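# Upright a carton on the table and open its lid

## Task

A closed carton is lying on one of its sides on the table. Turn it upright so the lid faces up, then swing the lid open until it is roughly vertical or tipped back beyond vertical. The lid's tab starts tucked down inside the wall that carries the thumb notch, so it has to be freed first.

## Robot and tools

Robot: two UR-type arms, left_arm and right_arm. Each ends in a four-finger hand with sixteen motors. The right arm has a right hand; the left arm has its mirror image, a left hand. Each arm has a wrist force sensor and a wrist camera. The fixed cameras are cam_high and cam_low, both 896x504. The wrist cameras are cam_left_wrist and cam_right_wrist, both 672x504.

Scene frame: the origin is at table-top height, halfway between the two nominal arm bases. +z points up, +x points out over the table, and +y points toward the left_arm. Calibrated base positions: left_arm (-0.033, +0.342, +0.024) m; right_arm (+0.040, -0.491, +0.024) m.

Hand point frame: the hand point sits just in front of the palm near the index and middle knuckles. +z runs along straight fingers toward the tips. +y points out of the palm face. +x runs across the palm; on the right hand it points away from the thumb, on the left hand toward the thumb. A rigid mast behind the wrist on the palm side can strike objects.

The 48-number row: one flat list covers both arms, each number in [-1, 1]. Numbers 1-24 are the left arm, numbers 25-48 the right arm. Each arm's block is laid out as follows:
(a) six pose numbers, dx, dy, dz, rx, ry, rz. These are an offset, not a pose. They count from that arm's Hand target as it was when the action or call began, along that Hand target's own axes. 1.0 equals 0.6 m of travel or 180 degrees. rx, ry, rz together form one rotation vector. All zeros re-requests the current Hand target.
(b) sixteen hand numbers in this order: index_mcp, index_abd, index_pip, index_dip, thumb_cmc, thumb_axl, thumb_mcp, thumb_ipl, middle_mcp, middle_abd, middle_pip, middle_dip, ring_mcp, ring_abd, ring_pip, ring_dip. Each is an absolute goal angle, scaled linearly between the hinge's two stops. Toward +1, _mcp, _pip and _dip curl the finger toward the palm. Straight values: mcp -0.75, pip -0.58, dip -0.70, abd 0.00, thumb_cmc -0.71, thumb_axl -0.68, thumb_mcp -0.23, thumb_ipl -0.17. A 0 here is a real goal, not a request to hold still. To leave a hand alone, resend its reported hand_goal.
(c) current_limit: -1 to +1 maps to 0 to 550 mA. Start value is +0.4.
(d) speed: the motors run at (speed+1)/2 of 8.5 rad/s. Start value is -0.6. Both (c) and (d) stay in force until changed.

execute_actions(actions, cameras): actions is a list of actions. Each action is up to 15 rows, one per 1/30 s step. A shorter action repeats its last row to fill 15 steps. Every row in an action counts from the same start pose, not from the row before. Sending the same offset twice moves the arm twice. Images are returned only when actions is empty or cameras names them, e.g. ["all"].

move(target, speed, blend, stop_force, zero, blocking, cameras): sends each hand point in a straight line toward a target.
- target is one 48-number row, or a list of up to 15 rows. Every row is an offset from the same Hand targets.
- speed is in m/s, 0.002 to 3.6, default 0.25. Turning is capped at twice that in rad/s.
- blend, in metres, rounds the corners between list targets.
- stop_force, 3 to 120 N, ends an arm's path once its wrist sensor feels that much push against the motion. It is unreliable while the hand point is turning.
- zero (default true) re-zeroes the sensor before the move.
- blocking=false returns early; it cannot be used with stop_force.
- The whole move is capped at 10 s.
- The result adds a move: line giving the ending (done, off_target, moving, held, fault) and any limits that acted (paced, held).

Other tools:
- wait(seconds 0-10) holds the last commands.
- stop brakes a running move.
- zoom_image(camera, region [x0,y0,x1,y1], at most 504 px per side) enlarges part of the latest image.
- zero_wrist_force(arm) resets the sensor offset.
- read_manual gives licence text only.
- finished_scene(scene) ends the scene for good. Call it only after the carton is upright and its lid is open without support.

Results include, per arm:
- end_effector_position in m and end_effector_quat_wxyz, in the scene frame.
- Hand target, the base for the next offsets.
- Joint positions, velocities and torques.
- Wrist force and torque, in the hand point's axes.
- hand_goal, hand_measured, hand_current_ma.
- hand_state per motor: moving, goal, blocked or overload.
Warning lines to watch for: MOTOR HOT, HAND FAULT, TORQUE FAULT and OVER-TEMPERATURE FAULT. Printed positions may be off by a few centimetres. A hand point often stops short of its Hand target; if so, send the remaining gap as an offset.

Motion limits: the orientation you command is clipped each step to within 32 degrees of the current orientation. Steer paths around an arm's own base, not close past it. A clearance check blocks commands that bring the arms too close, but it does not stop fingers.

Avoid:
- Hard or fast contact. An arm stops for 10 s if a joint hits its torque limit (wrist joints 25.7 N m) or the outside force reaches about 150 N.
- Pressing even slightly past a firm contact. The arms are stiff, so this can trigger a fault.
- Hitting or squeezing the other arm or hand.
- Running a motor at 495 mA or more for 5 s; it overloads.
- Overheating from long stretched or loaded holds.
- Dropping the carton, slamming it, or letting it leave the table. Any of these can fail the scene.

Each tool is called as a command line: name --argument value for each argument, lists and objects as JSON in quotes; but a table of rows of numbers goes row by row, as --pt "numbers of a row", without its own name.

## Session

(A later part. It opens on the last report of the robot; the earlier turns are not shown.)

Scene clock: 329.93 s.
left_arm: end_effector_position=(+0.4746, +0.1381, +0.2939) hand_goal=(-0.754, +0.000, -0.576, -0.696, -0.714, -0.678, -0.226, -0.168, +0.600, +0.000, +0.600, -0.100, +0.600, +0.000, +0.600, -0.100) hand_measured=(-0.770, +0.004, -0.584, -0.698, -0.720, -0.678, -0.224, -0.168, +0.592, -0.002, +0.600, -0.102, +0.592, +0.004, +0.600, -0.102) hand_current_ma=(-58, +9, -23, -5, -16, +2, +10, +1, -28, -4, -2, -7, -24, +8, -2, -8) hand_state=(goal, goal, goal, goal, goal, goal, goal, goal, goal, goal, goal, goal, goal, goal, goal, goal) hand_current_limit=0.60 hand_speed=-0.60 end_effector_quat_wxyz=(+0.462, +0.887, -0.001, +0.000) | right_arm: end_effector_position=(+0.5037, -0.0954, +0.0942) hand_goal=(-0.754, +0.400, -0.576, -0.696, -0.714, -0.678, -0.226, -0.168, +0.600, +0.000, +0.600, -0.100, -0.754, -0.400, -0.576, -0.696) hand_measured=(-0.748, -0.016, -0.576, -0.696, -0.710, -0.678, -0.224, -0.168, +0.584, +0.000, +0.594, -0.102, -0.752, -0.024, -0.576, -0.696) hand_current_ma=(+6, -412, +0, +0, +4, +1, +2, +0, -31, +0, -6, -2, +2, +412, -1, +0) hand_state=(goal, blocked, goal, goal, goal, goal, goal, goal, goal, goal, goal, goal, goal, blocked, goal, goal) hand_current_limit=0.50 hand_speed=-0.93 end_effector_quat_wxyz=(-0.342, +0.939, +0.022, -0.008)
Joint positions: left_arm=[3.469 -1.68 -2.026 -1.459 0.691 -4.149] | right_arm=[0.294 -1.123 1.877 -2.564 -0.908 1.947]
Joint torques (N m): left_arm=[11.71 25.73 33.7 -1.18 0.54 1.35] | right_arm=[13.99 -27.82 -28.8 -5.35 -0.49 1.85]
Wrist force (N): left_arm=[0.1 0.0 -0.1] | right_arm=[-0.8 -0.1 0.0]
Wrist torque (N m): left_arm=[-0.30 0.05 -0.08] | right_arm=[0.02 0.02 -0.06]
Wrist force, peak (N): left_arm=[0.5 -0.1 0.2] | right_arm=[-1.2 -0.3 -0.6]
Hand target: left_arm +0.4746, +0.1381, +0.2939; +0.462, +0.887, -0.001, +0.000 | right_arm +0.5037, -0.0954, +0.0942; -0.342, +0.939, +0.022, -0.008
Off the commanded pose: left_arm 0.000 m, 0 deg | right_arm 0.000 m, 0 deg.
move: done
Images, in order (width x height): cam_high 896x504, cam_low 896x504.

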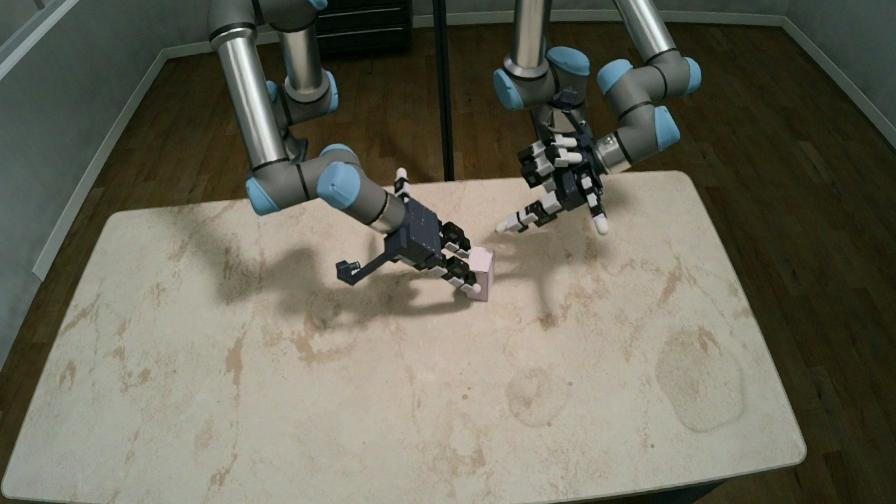

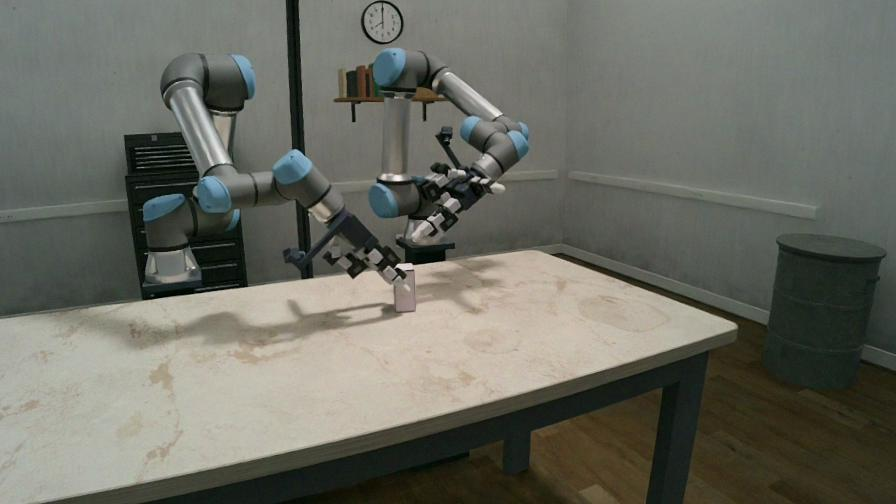

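move --target '[0.075,-0.1075,0.0468,0,0,0,-0.754,0,-0.576,-0.696,-0.714,-0.678,-0.226,-0.168,0.6,0,0.6,-0.1,0.6,0,0.6,-0.1,0.6,-0.6,0,0,0,0,0,0,-0.754,0.4,-0.576,-0.696,-0.714,-0.678,-0.226,-0.168,0.6,0,0.6,-0.1,-0.754,-0.4,-0.576,-0.696,0.5,-0.93]' --speed 0.08

move --target '[-0.017,0.032,0.0457,0,0,0,-0.754,0,-0.576,-0.696,-0.714,-0.678,-0.226,-0.168,0.6,0,0.6,-0.1,0.6,0,0.6,-0.1,0.6,-0.6,0,0,0,0,0,0,-0.754,0.4,-0.576,-0.696,-0.714,-0.678,-0.226,-0.168,0.6,0,0.6,-0.1,-0.754,-0.4,-0.576,-0.696,0.5,-0.93]' --speed 0.018 --stop_force 5 --cameras '["cam_high","cam_low"]'

zoom_image --camera "cam_high" --region '[400, 190, 540, 310]'

zoom_image --camera "cam_low" --region '[340, 210, 480, 330]'

move --target '[-0.003,0.0533,-0.0257,0,0,0,-0.754,0,-0.576,-0.696,-0.714,-0.678,-0.226,-0.168,0.6,0,0.6,-0.1,0.6,0,0.6,-0.1,0.6,-0.6,0,0,0,0,0,0,-0.754,0.4,-0.576,-0.696,-0.714,-0.678,-0.226,-0.168,0.6,0,0.6,-0.1,-0.754,-0.4,-0.576,-0.696,0.5,-0.93]' --speed 0.03 --cameras '["cam_high","cam_low"]'

zoom_image --camera "cam_high" --region '[400, 190, 540, 310]'

zoom_image --camera "cam_low" --region '[340, 210, 480, 330]'

Scene clock: 351.53 s.
left_arm: end_effector_position=(+0.5195, +0.1520, +0.2250) hand_goal=(-0.754, +0.000, -0.576, -0.696, -0.714, -0.678, -0.226, -0.168, +0.600, +0.000, +0.600, -0.100, +0.600, +0.000, +0.600, -0.100) hand_measured=(-0.770, +0.004, -0.584, -0.698, -0.720, -0.678, -0.224, -0.168, +0.592, -0.002, +0.600, -0.102, +0.592, +0.004, +0.600, -0.102) hand_current_ma=(-58, +9, -23, -5, -16, +2, +10, +1, -28, -4, -2, -7, -24, +8, -2, -8) hand_state=(goal, goal, goal, goal, goal, goal, goal, goal, goal, goal, goal, goal, goal, goal, goal, goal) hand_current_limit=0.60 hand_speed=-0.60 end_effector_quat_wxyz=(+0.462, +0.887, -0.001, +0.000) | right_arm: end_effector_position=(+0.5037, -0.0954, +0.0942) hand_goal=(-0.754, +0.400, -0.576, -0.696, -0.714, -0.678, -0.226, -0.168, +0.600, +0.000, +0.600, -0.100, -0.754, -0.400, -0.576, -0.696) hand_measured=(-0.748, -0.016, -0.576, -0.696, -0.710, -0.678, -0.224, -0.168, +0.584, +0.000, +0.594, -0.102, -0.752, -0.024, -0.576, -0.696) hand_current_ma=(+6, -413, +0, +0, +4, +1, +2, +0, -31, +0, -6, -2, +2, +412, -1, +0) hand_state=(goal, blocked, goal, goal, goal, goal, goal, goal, goal, goal, goal, goal, goal, blocked, goal, goal) hand_current_limit=0.50 hand_speed=-0.93 end_effector_quat_wxyz=(-0.342, +0.939, +0.022, -0.008)
Joint positions: left_arm=[3.464 -1.886 -1.982 -1.293 0.689 -4.155] | right_arm=[0.294 -1.123 1.877 -2.564 -0.908 1.947]
Joint torques (N m): left_arm=[-13.31 26.02 31.87 4.85 -3.45 -1.24] | right_arm=[13.18 -29.39 -24.88 -3.18 0.47 1.53]
Wrist force (N): left_arm=[0.4 -0.2 -0.3] | right_arm=[-0.7 -0.5 -0.5]
Wrist torque (N m): left_arm=[-0.32 -0.03 0.04] | right_arm=[0.01 0.02 -0.06]
Wrist force, peak (N): left_arm=[0.8 -0.8 -0.1] | right_arm=[-1.2 0.0 -0.7]
Hand target: left_arm +0.5196, +0.1520, +0.2250; +0.462, +0.887, -0.001, +0.000 | right_arm +0.5037, -0.0954, +0.0942; -0.342, +0.939, +0.022, -0.008
Off the commanded pose: left_arm 0.000 m, 0 deg | right_arm 0.000 m, 0 deg.
move: done

Scene clock: 354.90 s.
left_arm: end_effector_position=(+0.5095, +0.1190, +0.2250) hand_goal=(-0.754, +0.000, -0.576, -0.696, -0.714, -0.678, -0.226, -0.168, +0.600, +0.000, +0.600, -0.100, +0.600, +0.000, +0.600, -0.100) hand_measured=(-0.776, -0.030, -0.588, -0.698, -0.720, -0.678, -0.224, -0.168, +0.592, -0.002, +0.600, -0.102, +0.592, +0.004, +0.600, -0.102) hand_current_ma=(-85, -98, -40, -8, -16, +2, +10, +1, -28, -4, -2, -7, -24, +8, -2, -8) hand_state=(blocked, blocked, goal, goal, goal, goal, goal, goal, goal, goal, goal, goal, goal, goal, goal, goal) hand_current_limit=0.60 hand_speed=-0.60 end_effector_quat_wxyz=(+0.462, +0.887, -0.001, +0.000) | right_arm: end_effector_position=(+0.5037, -0.0954, +0.0942) hand_goal=(-0.754, +0.400, -0.576, -0.696, -0.714, -0.678, -0.226, -0.168, +0.600, +0.000, +0.600, -0.100, -0.754, -0.400, -0.576, -0.696) hand_measured=(-0.746, -0.016, -0.574, -0.696, -0.710, -0.678, -0.224, -0.168, +0.584, +0.000, +0.594, -0.102, -0.726, -0.026, -0.568, -0.698) hand_current_ma=(+12, -412, +1, +0, +4, +1, +2, +0, -31, +0, -6, -2, +65, +412, +10, -1) hand_state=(goal, blocked, goal, goal, goal, goal, goal, goal, goal, goal, goal, goal, blocked, blocked, goal, goal) hand_current_limit=0.50 hand_speed=-0.93 end_effector_quat_wxyz=(-0.342, +0.939, +0.022, -0.008)
Joint positions: left_arm=[3.409 -1.868 -2.028 -1.201 0.667 -4.236] | right_arm=[0.294 -1.123 1.877 -2.564 -0.908 1.947]
Joint torques (N m): left_arm=[8.77 23.36 27.95 -1.38 0.78 1.55] | right_arm=[11.33 -29.99 -21.01 -1.67 1.02 1.23]
Wrist force (N): left_arm=[1.2 -1.3 -5.5] | right_arm=[0.1 1.9 -7.1]
Wrist torque (N m): left_arm=[0.10 0.27 0.05] | right_arm=[0.41 0.24 0.08]
Wrist force, peak (N): left_arm=[1.5 -1.5 -6.1] | right_arm=[0.2 2.3 -8.0]
Hand target: left_arm +0.5095, +0.1190, +0.2250; +0.462, +0.887, -0.001, +0.000 | right_arm +0.5037, -0.0954, +0.0942; -0.342, +0.939, +0.022, -0.008
Off the commanded pose: left_arm 0.000 m, 0 deg | right_arm 0.000 m, 0 deg.
move: contact (left_arm)
Images, in order (width x height): cam_high 896x504, cam_low 896x504.

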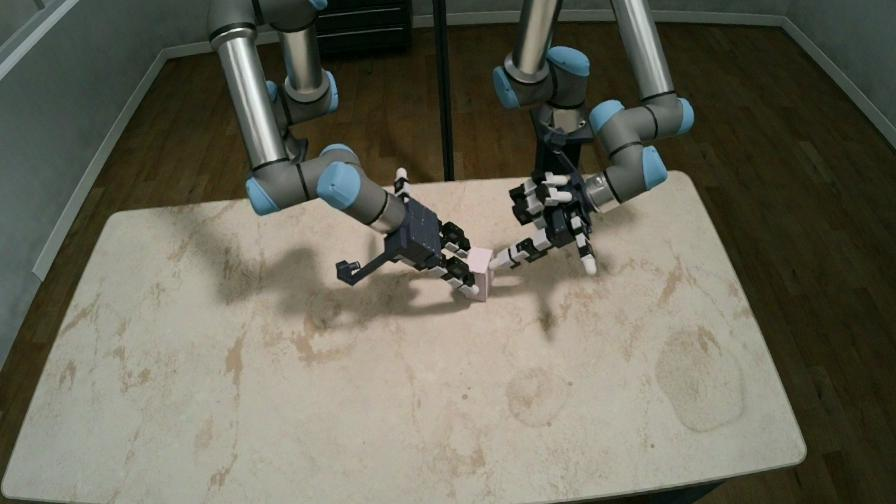

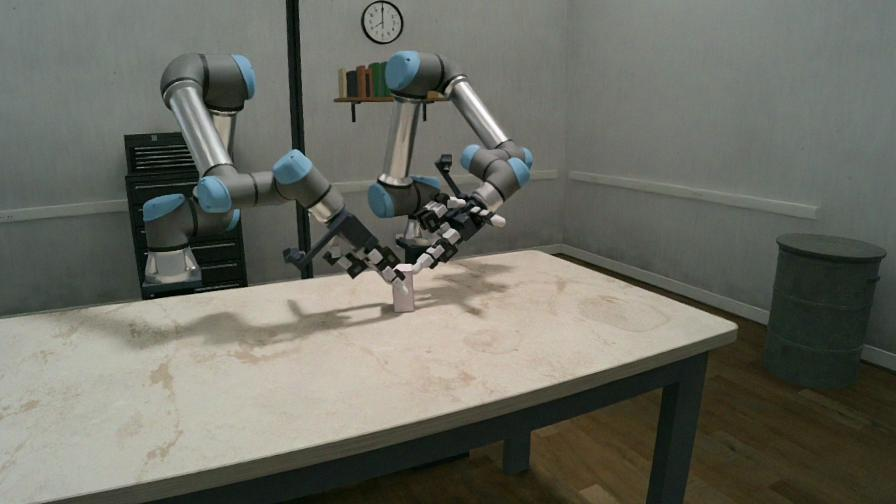

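Scaled by 3.600 from the camera's 896x504 image, which has a finer 1280x720 frame.

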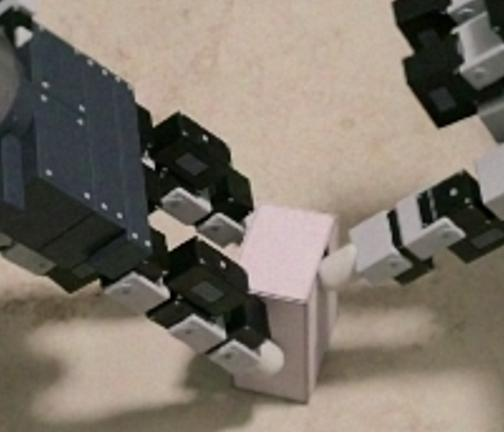

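Scaled by 3.600 from the camera's 896x504 image, which has a finer 1280x720 frame.

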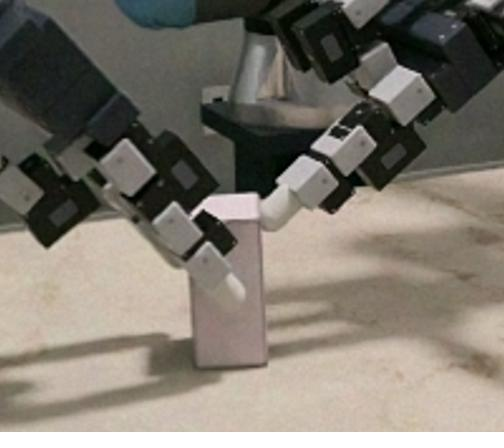

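Scene clock: 356.47 s.
left_arm: end_effector_position=(+0.5077, +0.1133, +0.2599) hand_goal=(-0.754, +0.000, -0.576, -0.696, -0.714, -0.678, -0.226, -0.168, +0.600, +0.000, +0.600, -0.100, +0.600, +0.000, +0.600, -0.100) hand_measured=(-0.774, -0.004, -0.586, -0.700, -0.720, -0.678, -0.224, -0.168, +0.592, -0.002, +0.600, -0.102, +0.592, +0.004, +0.600, -0.102) hand_current_ma=(-77, -11, -35, -15, -16, +2, +10, +1, -28, -4, -2, -7, -24, +8, -2, -8) hand_state=(blocked, goal, goal, goal, goal, goal, goal, goal, goal, goal, goal, goal, goal, goal, goal, goal) hand_current_limit=0.60 hand_speed=-0.60 end_effector_quat_wxyz=(+0.462, +0.887, -0.001, +0.000) | right_arm: end_effector_position=(+0.5037, -0.0954, +0.0942) hand_goal=(-0.754, +0.400, -0.576, -0.696, -0.714, -0.678, -0.226, -0.168, +0.600, +0.000, +0.600, -0.100, -0.754, -0.400, -0.576, -0.696) hand_measured=(-0.746, -0.016, -0.574, -0.696, -0.710, -0.678, -0.224, -0.168, +0.584, +0.000, +0.594, -0.102, -0.734, -0.028, -0.572, -0.698) hand_current_ma=(+10, -412, +1, +0, +4, +1, +2, +0, -31, +0, -6, -2, +40, +412, +5, -1) hand_state=(goal, blocked, goal, goal, goal, goal, goal, goal, goal, goal, goal, goal, goal, blocked, goal, goal) hand_current_limit=0.50 hand_speed=-0.93 end_effector_quat_wxyz=(-0.342, +0.939, +0.022, -0.008)
Joint positions: left_arm=[3.399 -1.806 -2 -1.28 0.663 -4.251] | right_arm=[0.294 -1.123 1.877 -2.564 -0.908 1.947]
Joint torques (N m): left_arm=[-14.22 37.15 32.52 -0.76 -3.46 -1.55] | right_arm=[10.74 -30.7 -20.13 -1 1.43 1.07]
Wrist force (N): left_arm=[-0.2 -0.6 -0.3] | right_arm=[-1.1 -0.2 -0.9]
Wrist torque (N m): left_arm=[-0.37 0.05 -0.01] | right_arm=[0.02 0.01 -0.08]
Wrist force, peak (N): left_arm=[1.4 -1.5 -5.4] | right_arm=[0.0 1.8 -7.3]
Hand target: left_arm +0.5077, +0.1133, +0.2600; +0.462, +0.887, -0.001, +0.000 | right_arm +0.5037, -0.0954, +0.0942; -0.342, +0.939, +0.022, -0.008
Off the commanded pose: left_arm 0.000 m, 0 deg | right_arm 0.000 m, 0 deg.
move: done
Images, in order (width x height): cam_high 896x504, cam_low 896x504.

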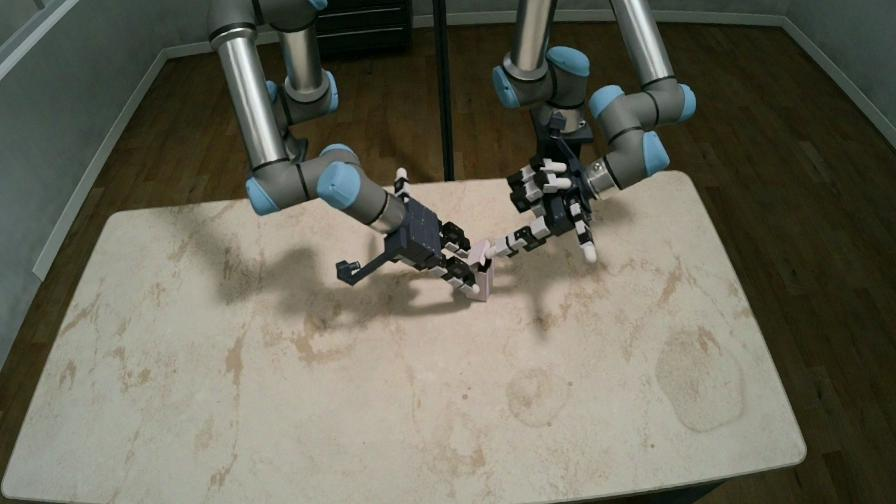

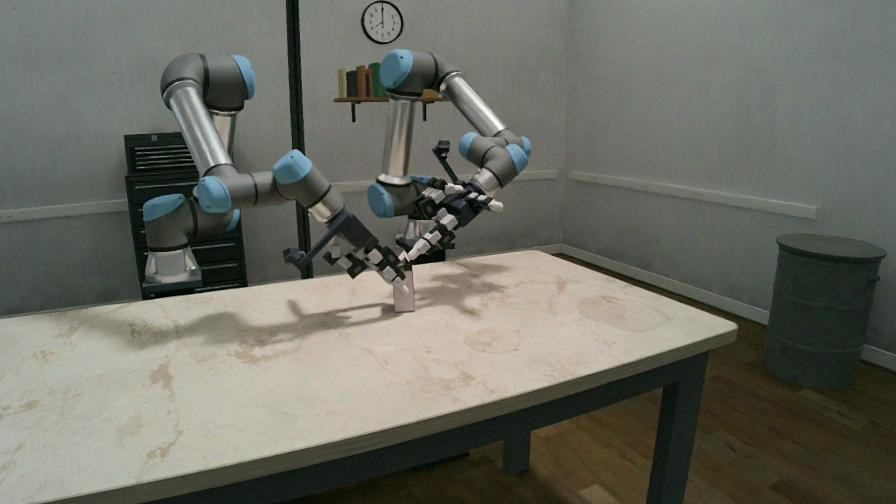

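Scaled by 3.600 from the camera's 896x504 image, which has a finer 1280x720 frame.

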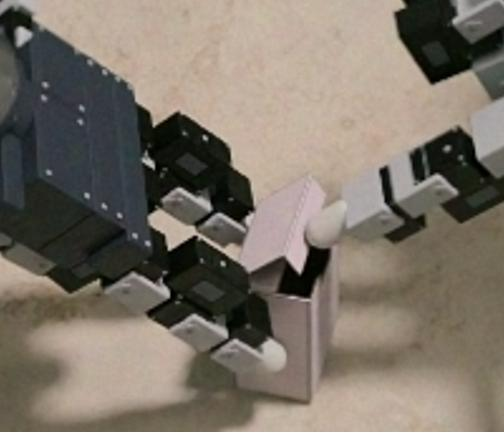

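Scaled by 3.600 from the camera's 896x504 image, which has a finer 1280x720 frame.

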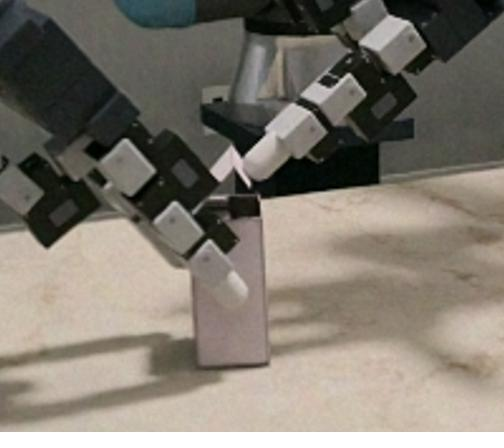

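move --target '[-0.02,0.0493,0.047,0,0,0,-0.754,0,-0.576,-0.696,-0.714,-0.678,-0.226,-0.168,0.6,0,0.6,-0.1,0.6,0,0.6,-0.1,0.6,-0.6,0,0,0,0,0,0,-0.754,0.4,-0.576,-0.696,-0.714,-0.678,-0.226,-0.168,0.6,0,0.6,-0.1,-0.754,-0.4,-0.576,-0.696,0.5,-0.93]' --speed 0.025 --stop_force 4 --cameras '["cam_high","cam_low"]'

zoom_image --camera "cam_high" --region '[400, 190, 540, 310]'

zoom_image --camera "cam_low" --region '[340, 210, 480, 330]'

Scene clock: 364.87 s.
left_arm: end_effector_position=(+0.4956, +0.0732, +0.2681) hand_goal=(-0.754, +0.000, -0.576, -0.696, -0.714, -0.678, -0.226, -0.168, +0.600, +0.000, +0.600, -0.100, +0.600, +0.000, +0.600, -0.100) hand_measured=(-0.758, +0.004, -0.576, -0.694, -0.720, -0.678, -0.224, -0.168, +0.592, -0.002, +0.600, -0.102, +0.592, +0.004, +0.600, -0.102) hand_current_ma=(-15, +9, +2, +7, -16, +2, +10, +1, -28, -4, -2, -7, -24, +8, -2, -8) hand_state=(goal, goal, goal, goal, goal, goal, goal, goal, goal, goal, goal, goal, goal, goal, goal, goal) hand_current_limit=0.60 hand_speed=-0.60 end_effector_quat_wxyz=(+0.462, +0.887, -0.001, +0.000) | right_arm: end_effector_position=(+0.5037, -0.0954, +0.0942) hand_goal=(-0.754, +0.400, -0.576, -0.696, -0.714, -0.678, -0.226, -0.168, +0.600, +0.000, +0.600, -0.100, -0.754, -0.400, -0.576, -0.696) hand_measured=(-0.738, +0.368, -0.572, -0.696, -0.710, -0.678, -0.224, -0.168, +0.584, +0.000, +0.594, -0.102, -0.738, -0.394, -0.570, -0.696) hand_current_ma=(+27, -57, +3, +0, +4, +1, +2, +0, -31, +0, -6, -2, +30, +7, +7, +0) hand_state=(goal, blocked, goal, goal, goal, goal, goal, goal, goal, goal, goal, goal, goal, goal, goal, goal) hand_current_limit=0.50 hand_speed=-0.93 end_effector_quat_wxyz=(-0.342, +0.939, +0.022, -0.008)
Joint positions: left_arm=[3.326 -1.777 -2.039 -1.179 0.64 -4.365] | right_arm=[0.294 -1.123 1.877 -2.563 -0.908 1.947]
Joint torques (N m): left_arm=[-13.55 34.85 6.65 5.07 -3.58 -1.37] | right_arm=[8.9 -30.42 -14.19 -2.75 2.38 0.89]
Wrist force (N): left_arm=[-0.1 -0.3 0.0] | right_arm=[-0.5 -0.1 0.3]
Wrist torque (N m): left_arm=[-0.36 0.04 0.02] | right_arm=[-0.07 0.05 -0.06]
Wrist force, peak (N): left_arm=[-0.1 -0.2 -4.7] | right_arm=[1.0 4.7 -2.2]
Hand target: left_arm +0.4956, +0.0732, +0.2681; +0.462, +0.887, -0.001, +0.000 | right_arm +0.5037, -0.0954, +0.0942; -0.342, +0.939, +0.022, -0.008
Off the commanded pose: left_arm 0.000 m, 0 deg | right_arm 0.000 m, 0 deg.
move: done
Images, in order (width x height): cam_high 896x504, cam_low 896x504.

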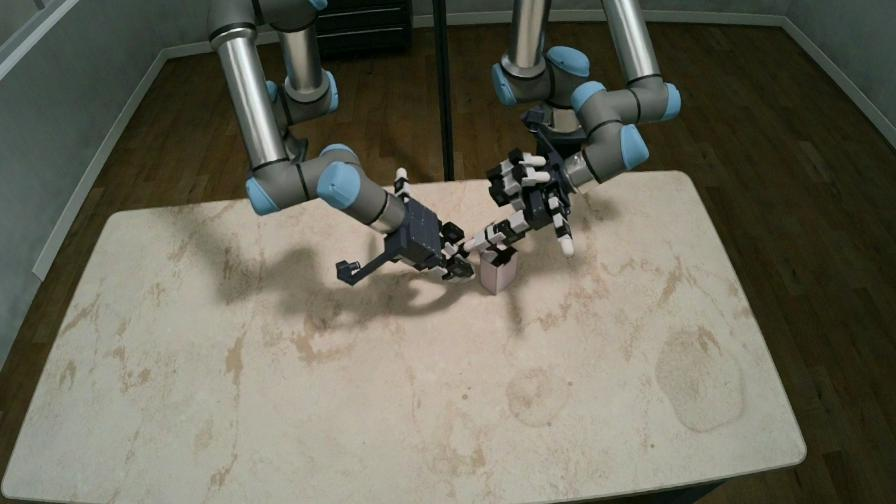

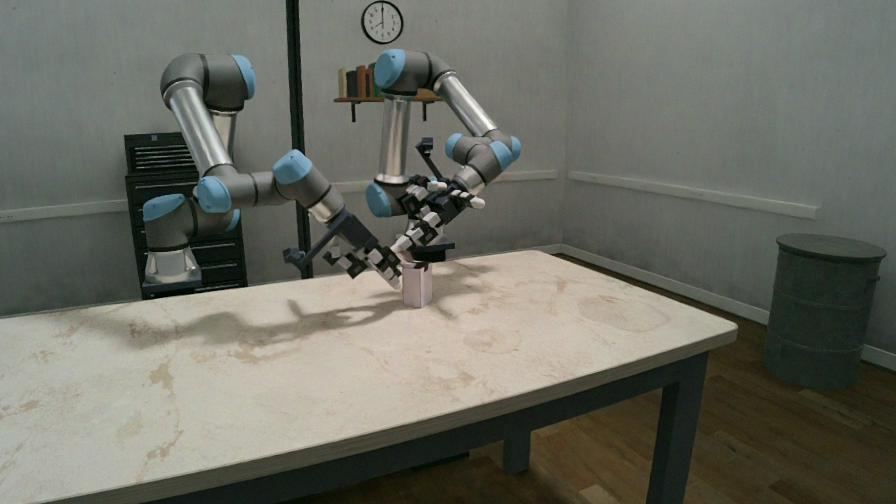

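Scaled by 3.600 from the camera's 896x504 image, which has a finer 1280x720 frame.

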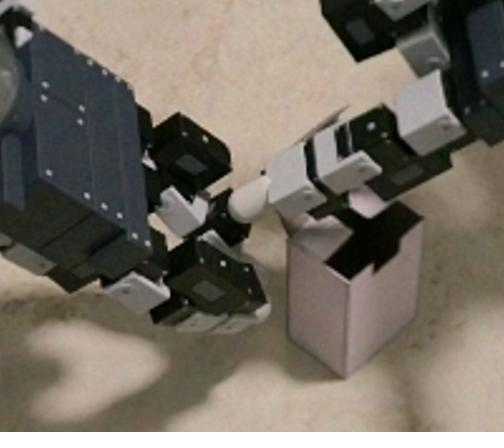

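Scaled by 3.600 from the camera's 896x504 image, which has a finer 1280x720 frame.

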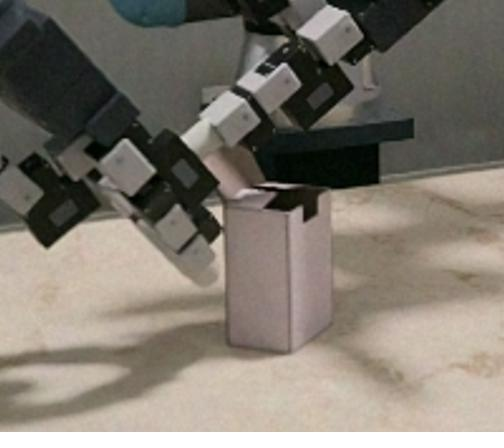

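move --target '[0,0,-0.22,0,0,0,-0.758,0.004,-0.576,-0.694,-0.72,-0.678,-0.224,-0.168,0.6,0,0.6,-0.1,0.6,0,0.6,-0.1,0.6,-0.6,0,0,0,0,0,0,-0.738,0.368,-0.572,-0.696,-0.714,-0.678,-0.226,-0.168,0.6,0,0.6,-0.1,-0.738,-0.394,-0.57,-0.696,0.5,-0.93]' --speed 0.04 --cameras '["cam_high","cam_low"]'

zoom_image --camera "cam_high" --region '[400, 190, 540, 310]'

zoom_image --camera "cam_low" --region '[340, 210, 480, 330]'

Scene clock: 380.13 s.
left_arm: end_effector_position=(+0.4957, +0.1813, +0.3437) hand_goal=(-0.758, +0.004, -0.576, -0.694, -0.720, -0.678, -0.224, -0.168, +0.600, +0.000, +0.600, -0.100, +0.600, +0.000, +0.600, -0.100) hand_measured=(-0.762, +0.004, -0.576, -0.694, -0.724, -0.678, -0.224, -0.168, +0.592, -0.002, +0.600, -0.102, +0.592, +0.004, +0.600, -0.102) hand_current_ma=(-15, -1, +2, +1, -15, +2, +3, +1, -28, -4, -2, -7, -24, +8, -2, -8) hand_state=(goal, goal, goal, goal, goal, goal, goal, goal, goal, goal, goal, goal, goal, goal, goal, goal) hand_current_limit=0.60 hand_speed=-0.60 end_effector_quat_wxyz=(+0.462, +0.887, -0.001, +0.000) | right_arm: end_effector_position=(+0.5037, -0.0954, +0.0942) hand_goal=(-0.738, +0.368, -0.572, -0.696, -0.714, -0.678, -0.226, -0.168, +0.600, +0.000, +0.600, -0.100, -0.738, -0.394, -0.570, -0.696) hand_measured=(-0.734, +0.366, -0.572, -0.696, -0.710, -0.678, -0.224, -0.168, +0.584, +0.000, +0.594, -0.102, -0.734, -0.392, -0.570, -0.696) hand_current_ma=(+4, -1, +0, +0, +4, +1, +2, +0, -31, +0, -6, -2, +6, +2, +0, +0) hand_state=(goal, goal, goal, goal, goal, goal, goal, goal, goal, goal, goal, goal, goal, goal, goal, goal) hand_current_limit=0.50 hand_speed=-0.93 end_effector_quat_wxyz=(-0.342, +0.939, +0.022, -0.008)
Joint positions: left_arm=[3.536 -1.681 -1.863 -1.691 0.723 -4.058] | right_arm=[0.294 -1.123 1.877 -2.564 -0.908 1.947]
Joint torques (N m): left_arm=[11 33.24 35 -1.5 0.6 1.63] | right_arm=[8.07 -34.48 -8.69 -5.47 2.79 -0.03]
Wrist force (N): left_arm=[0.4 -0.3 0.2] | right_arm=[-0.7 0.3 -0.1]
Wrist torque (N m): left_arm=[-0.33 0.01 -0.03] | right_arm=[0.00 0.09 -0.07]
Wrist force, peak (N): left_arm=[0.0 -0.6 0.4] | right_arm=[-0.8 0.4 -0.5]
Hand target: left_arm +0.4957, +0.1814, +0.3438; +0.462, +0.887, -0.001, +0.000 | right_arm +0.5037, -0.0954, +0.0942; -0.342, +0.939, +0.022, -0.008
Off the commanded pose: left_arm 0.000 m, 0 deg | right_arm 0.000 m, 0 deg.
move: done
Images, in order (width x height): cam_high 896x504, cam_low 896x504.

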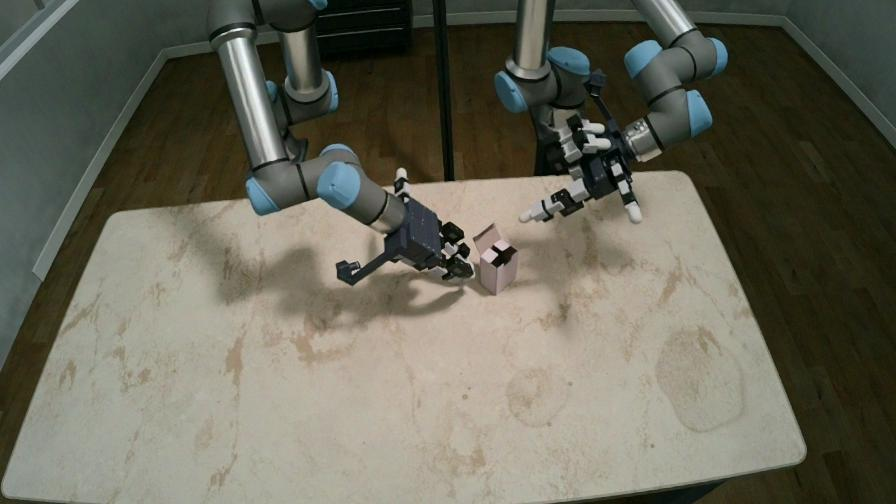

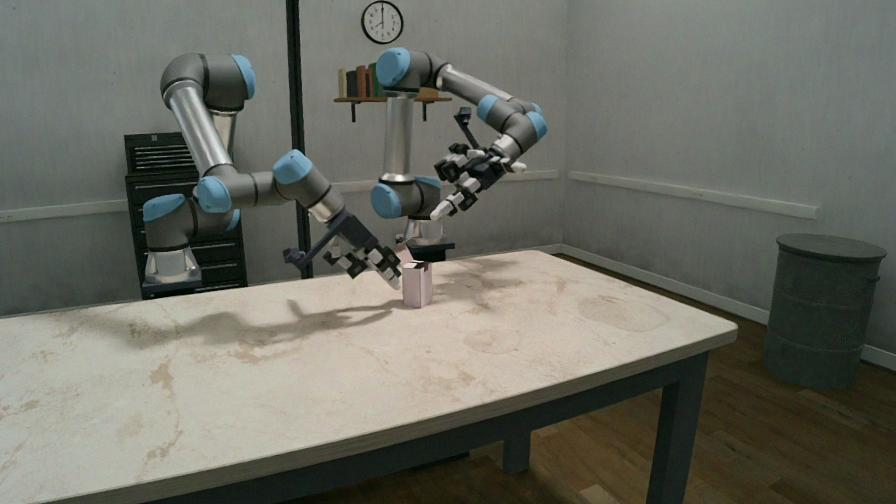

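Scaled by 3.600 from the camera's 896x504 image, which has a finer 1280x720 frame.

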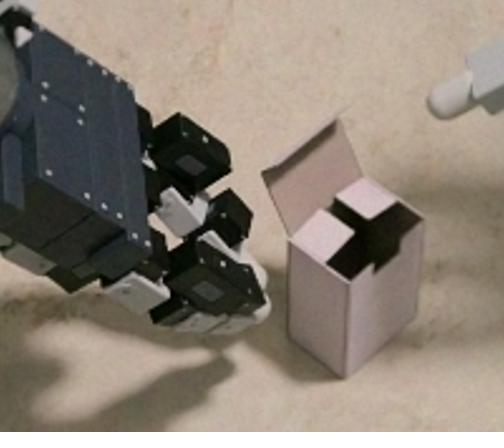

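Scaled by 3.600 from the camera's 896x504 image, which has a finer 1280x720 frame.

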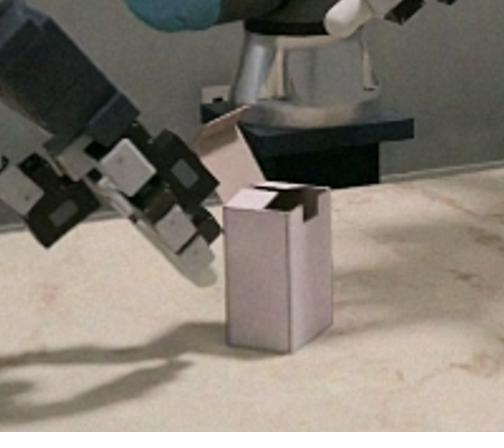

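move --target '[0,0,0,0,0,0,-0.758,0.004,-0.576,-0.694,-0.72,-0.678,-0.224,-0.168,0.6,0,0.6,-0.1,0.6,0,0.6,-0.1,0.6,-0.6,0,0.102,-0.0857,0,0,0,-0.738,0.368,-0.572,-0.696,-0.714,-0.678,-0.226,-0.168,0.6,0,0.6,-0.1,-0.738,-0.394,-0.57,-0.696,0.5,-0.93]' --speed 0.06 --cameras '["cam_high","cam_low"]'

zoom_image --camera "cam_low" --region '[340, 210, 480, 330]'

Scene clock: 386.80 s.
left_arm: end_effector_position=(+0.4957, +0.1814, +0.3438) hand_goal=(-0.758, +0.004, -0.576, -0.694, -0.720, -0.678, -0.224, -0.168, +0.600, +0.000, +0.600, -0.100, +0.600, +0.000, +0.600, -0.100) hand_measured=(-0.762, +0.004, -0.576, -0.694, -0.724, -0.678, -0.224, -0.168, +0.592, -0.002, +0.600, -0.102, +0.592, +0.004, +0.600, -0.102) hand_current_ma=(-15, -1, +2, +1, -15, +2, +3, +1, -28, -4, -2, -7, -24, +8, -2, -8) hand_state=(goal, goal, goal, goal, goal, goal, goal, goal, goal, goal, goal, goal, goal, goal, goal, goal) hand_current_limit=0.60 hand_speed=-0.60 end_effector_quat_wxyz=(+0.462, +0.887, -0.001, +0.000) | right_arm: end_effector_position=(+0.5073, -0.1752, +0.0942) hand_goal=(-0.738, +0.368, -0.572, -0.696, -0.714, -0.678, -0.226, -0.168, +0.600, +0.000, +0.600, -0.100, -0.738, -0.394, -0.570, -0.696) hand_measured=(-0.734, +0.366, -0.572, -0.696, -0.710, -0.678, -0.224, -0.168, +0.584, +0.000, +0.594, -0.102, -0.734, -0.392, -0.570, -0.696) hand_current_ma=(+4, -1, +0, +0, +4, +1, +2, +0, -31, +0, -6, -2, +6, +2, +0, +0) hand_state=(goal, goal, goal, goal, goal, goal, goal, goal, goal, goal, goal, goal, goal, goal, goal, goal) hand_current_limit=0.50 hand_speed=-0.93 end_effector_quat_wxyz=(-0.342, +0.939, +0.022, -0.008)
Joint positions: left_arm=[3.536 -1.681 -1.863 -1.691 0.723 -4.058] | right_arm=[0.152 -1.212 1.98 -2.465 -0.882 1.768]
Joint torques (N m): left_arm=[10.72 30.27 35.17 -1.25 0.58 1.59] | right_arm=[-14.88 -48.43 -6.64 -0.01 3.08 -1.41]
Wrist force (N): left_arm=[0.6 -0.4 0.2] | right_arm=[-0.5 -0.6 0.0]
Wrist torque (N m): left_arm=[-0.34 -0.01 -0.01] | right_arm=[-0.18 0.09 0.04]
Wrist force, peak (N): left_arm=[0.4 -0.5 0.5] | right_arm=[-1.1 0.1 -0.5]
Hand target: left_arm +0.4957, +0.1814, +0.3438; +0.462, +0.887, -0.001, +0.000 | right_arm +0.5073, -0.1753, +0.0942; -0.342, +0.939, +0.022, -0.008
Off the commanded pose: left_arm 0.000 m, 0 deg | right_arm 0.000 m, 0 deg.
move: done
Images, in order (width x height): cam_high 896x504, cam_low 896x504.

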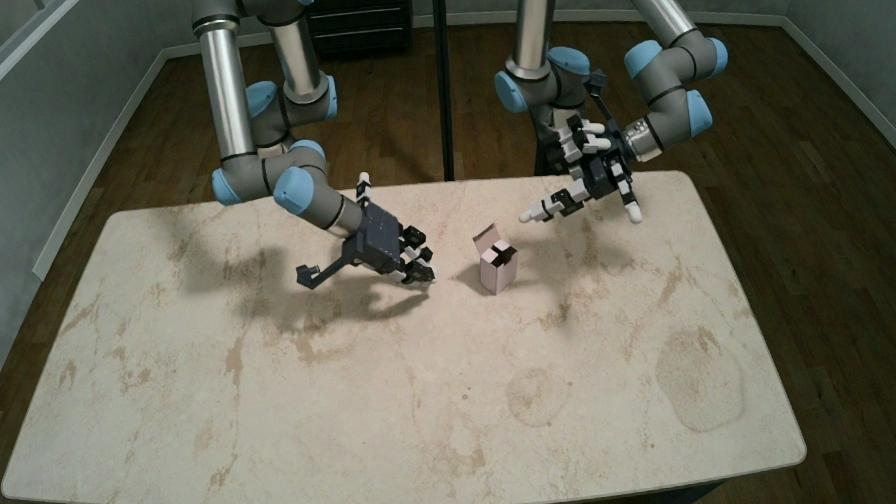

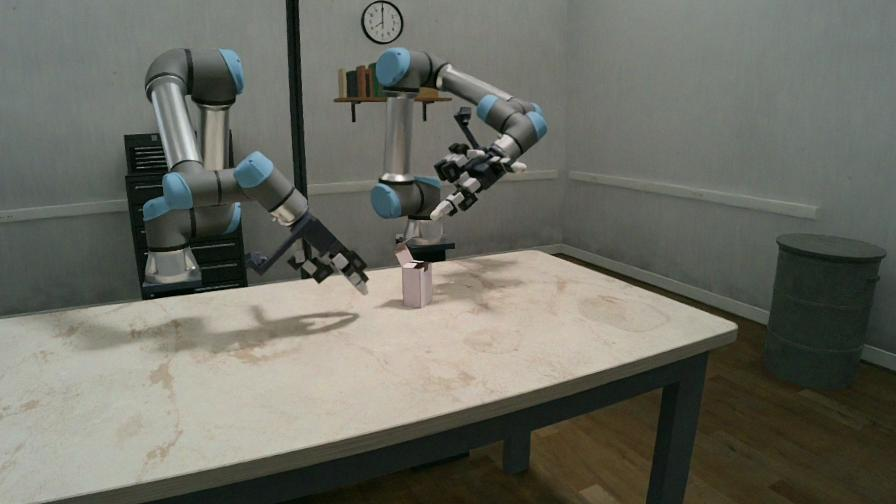

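Scaled by 3.600 from the camera's 896x504 image, which has a finer 1280x720 frame.

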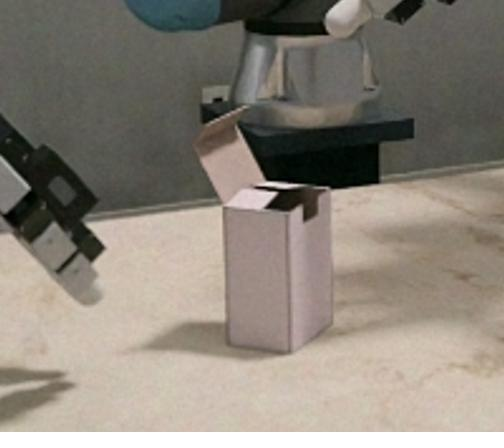

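Open past vertical and free-standing.

finished_scene --scene 2

The scene is finished: the task was done.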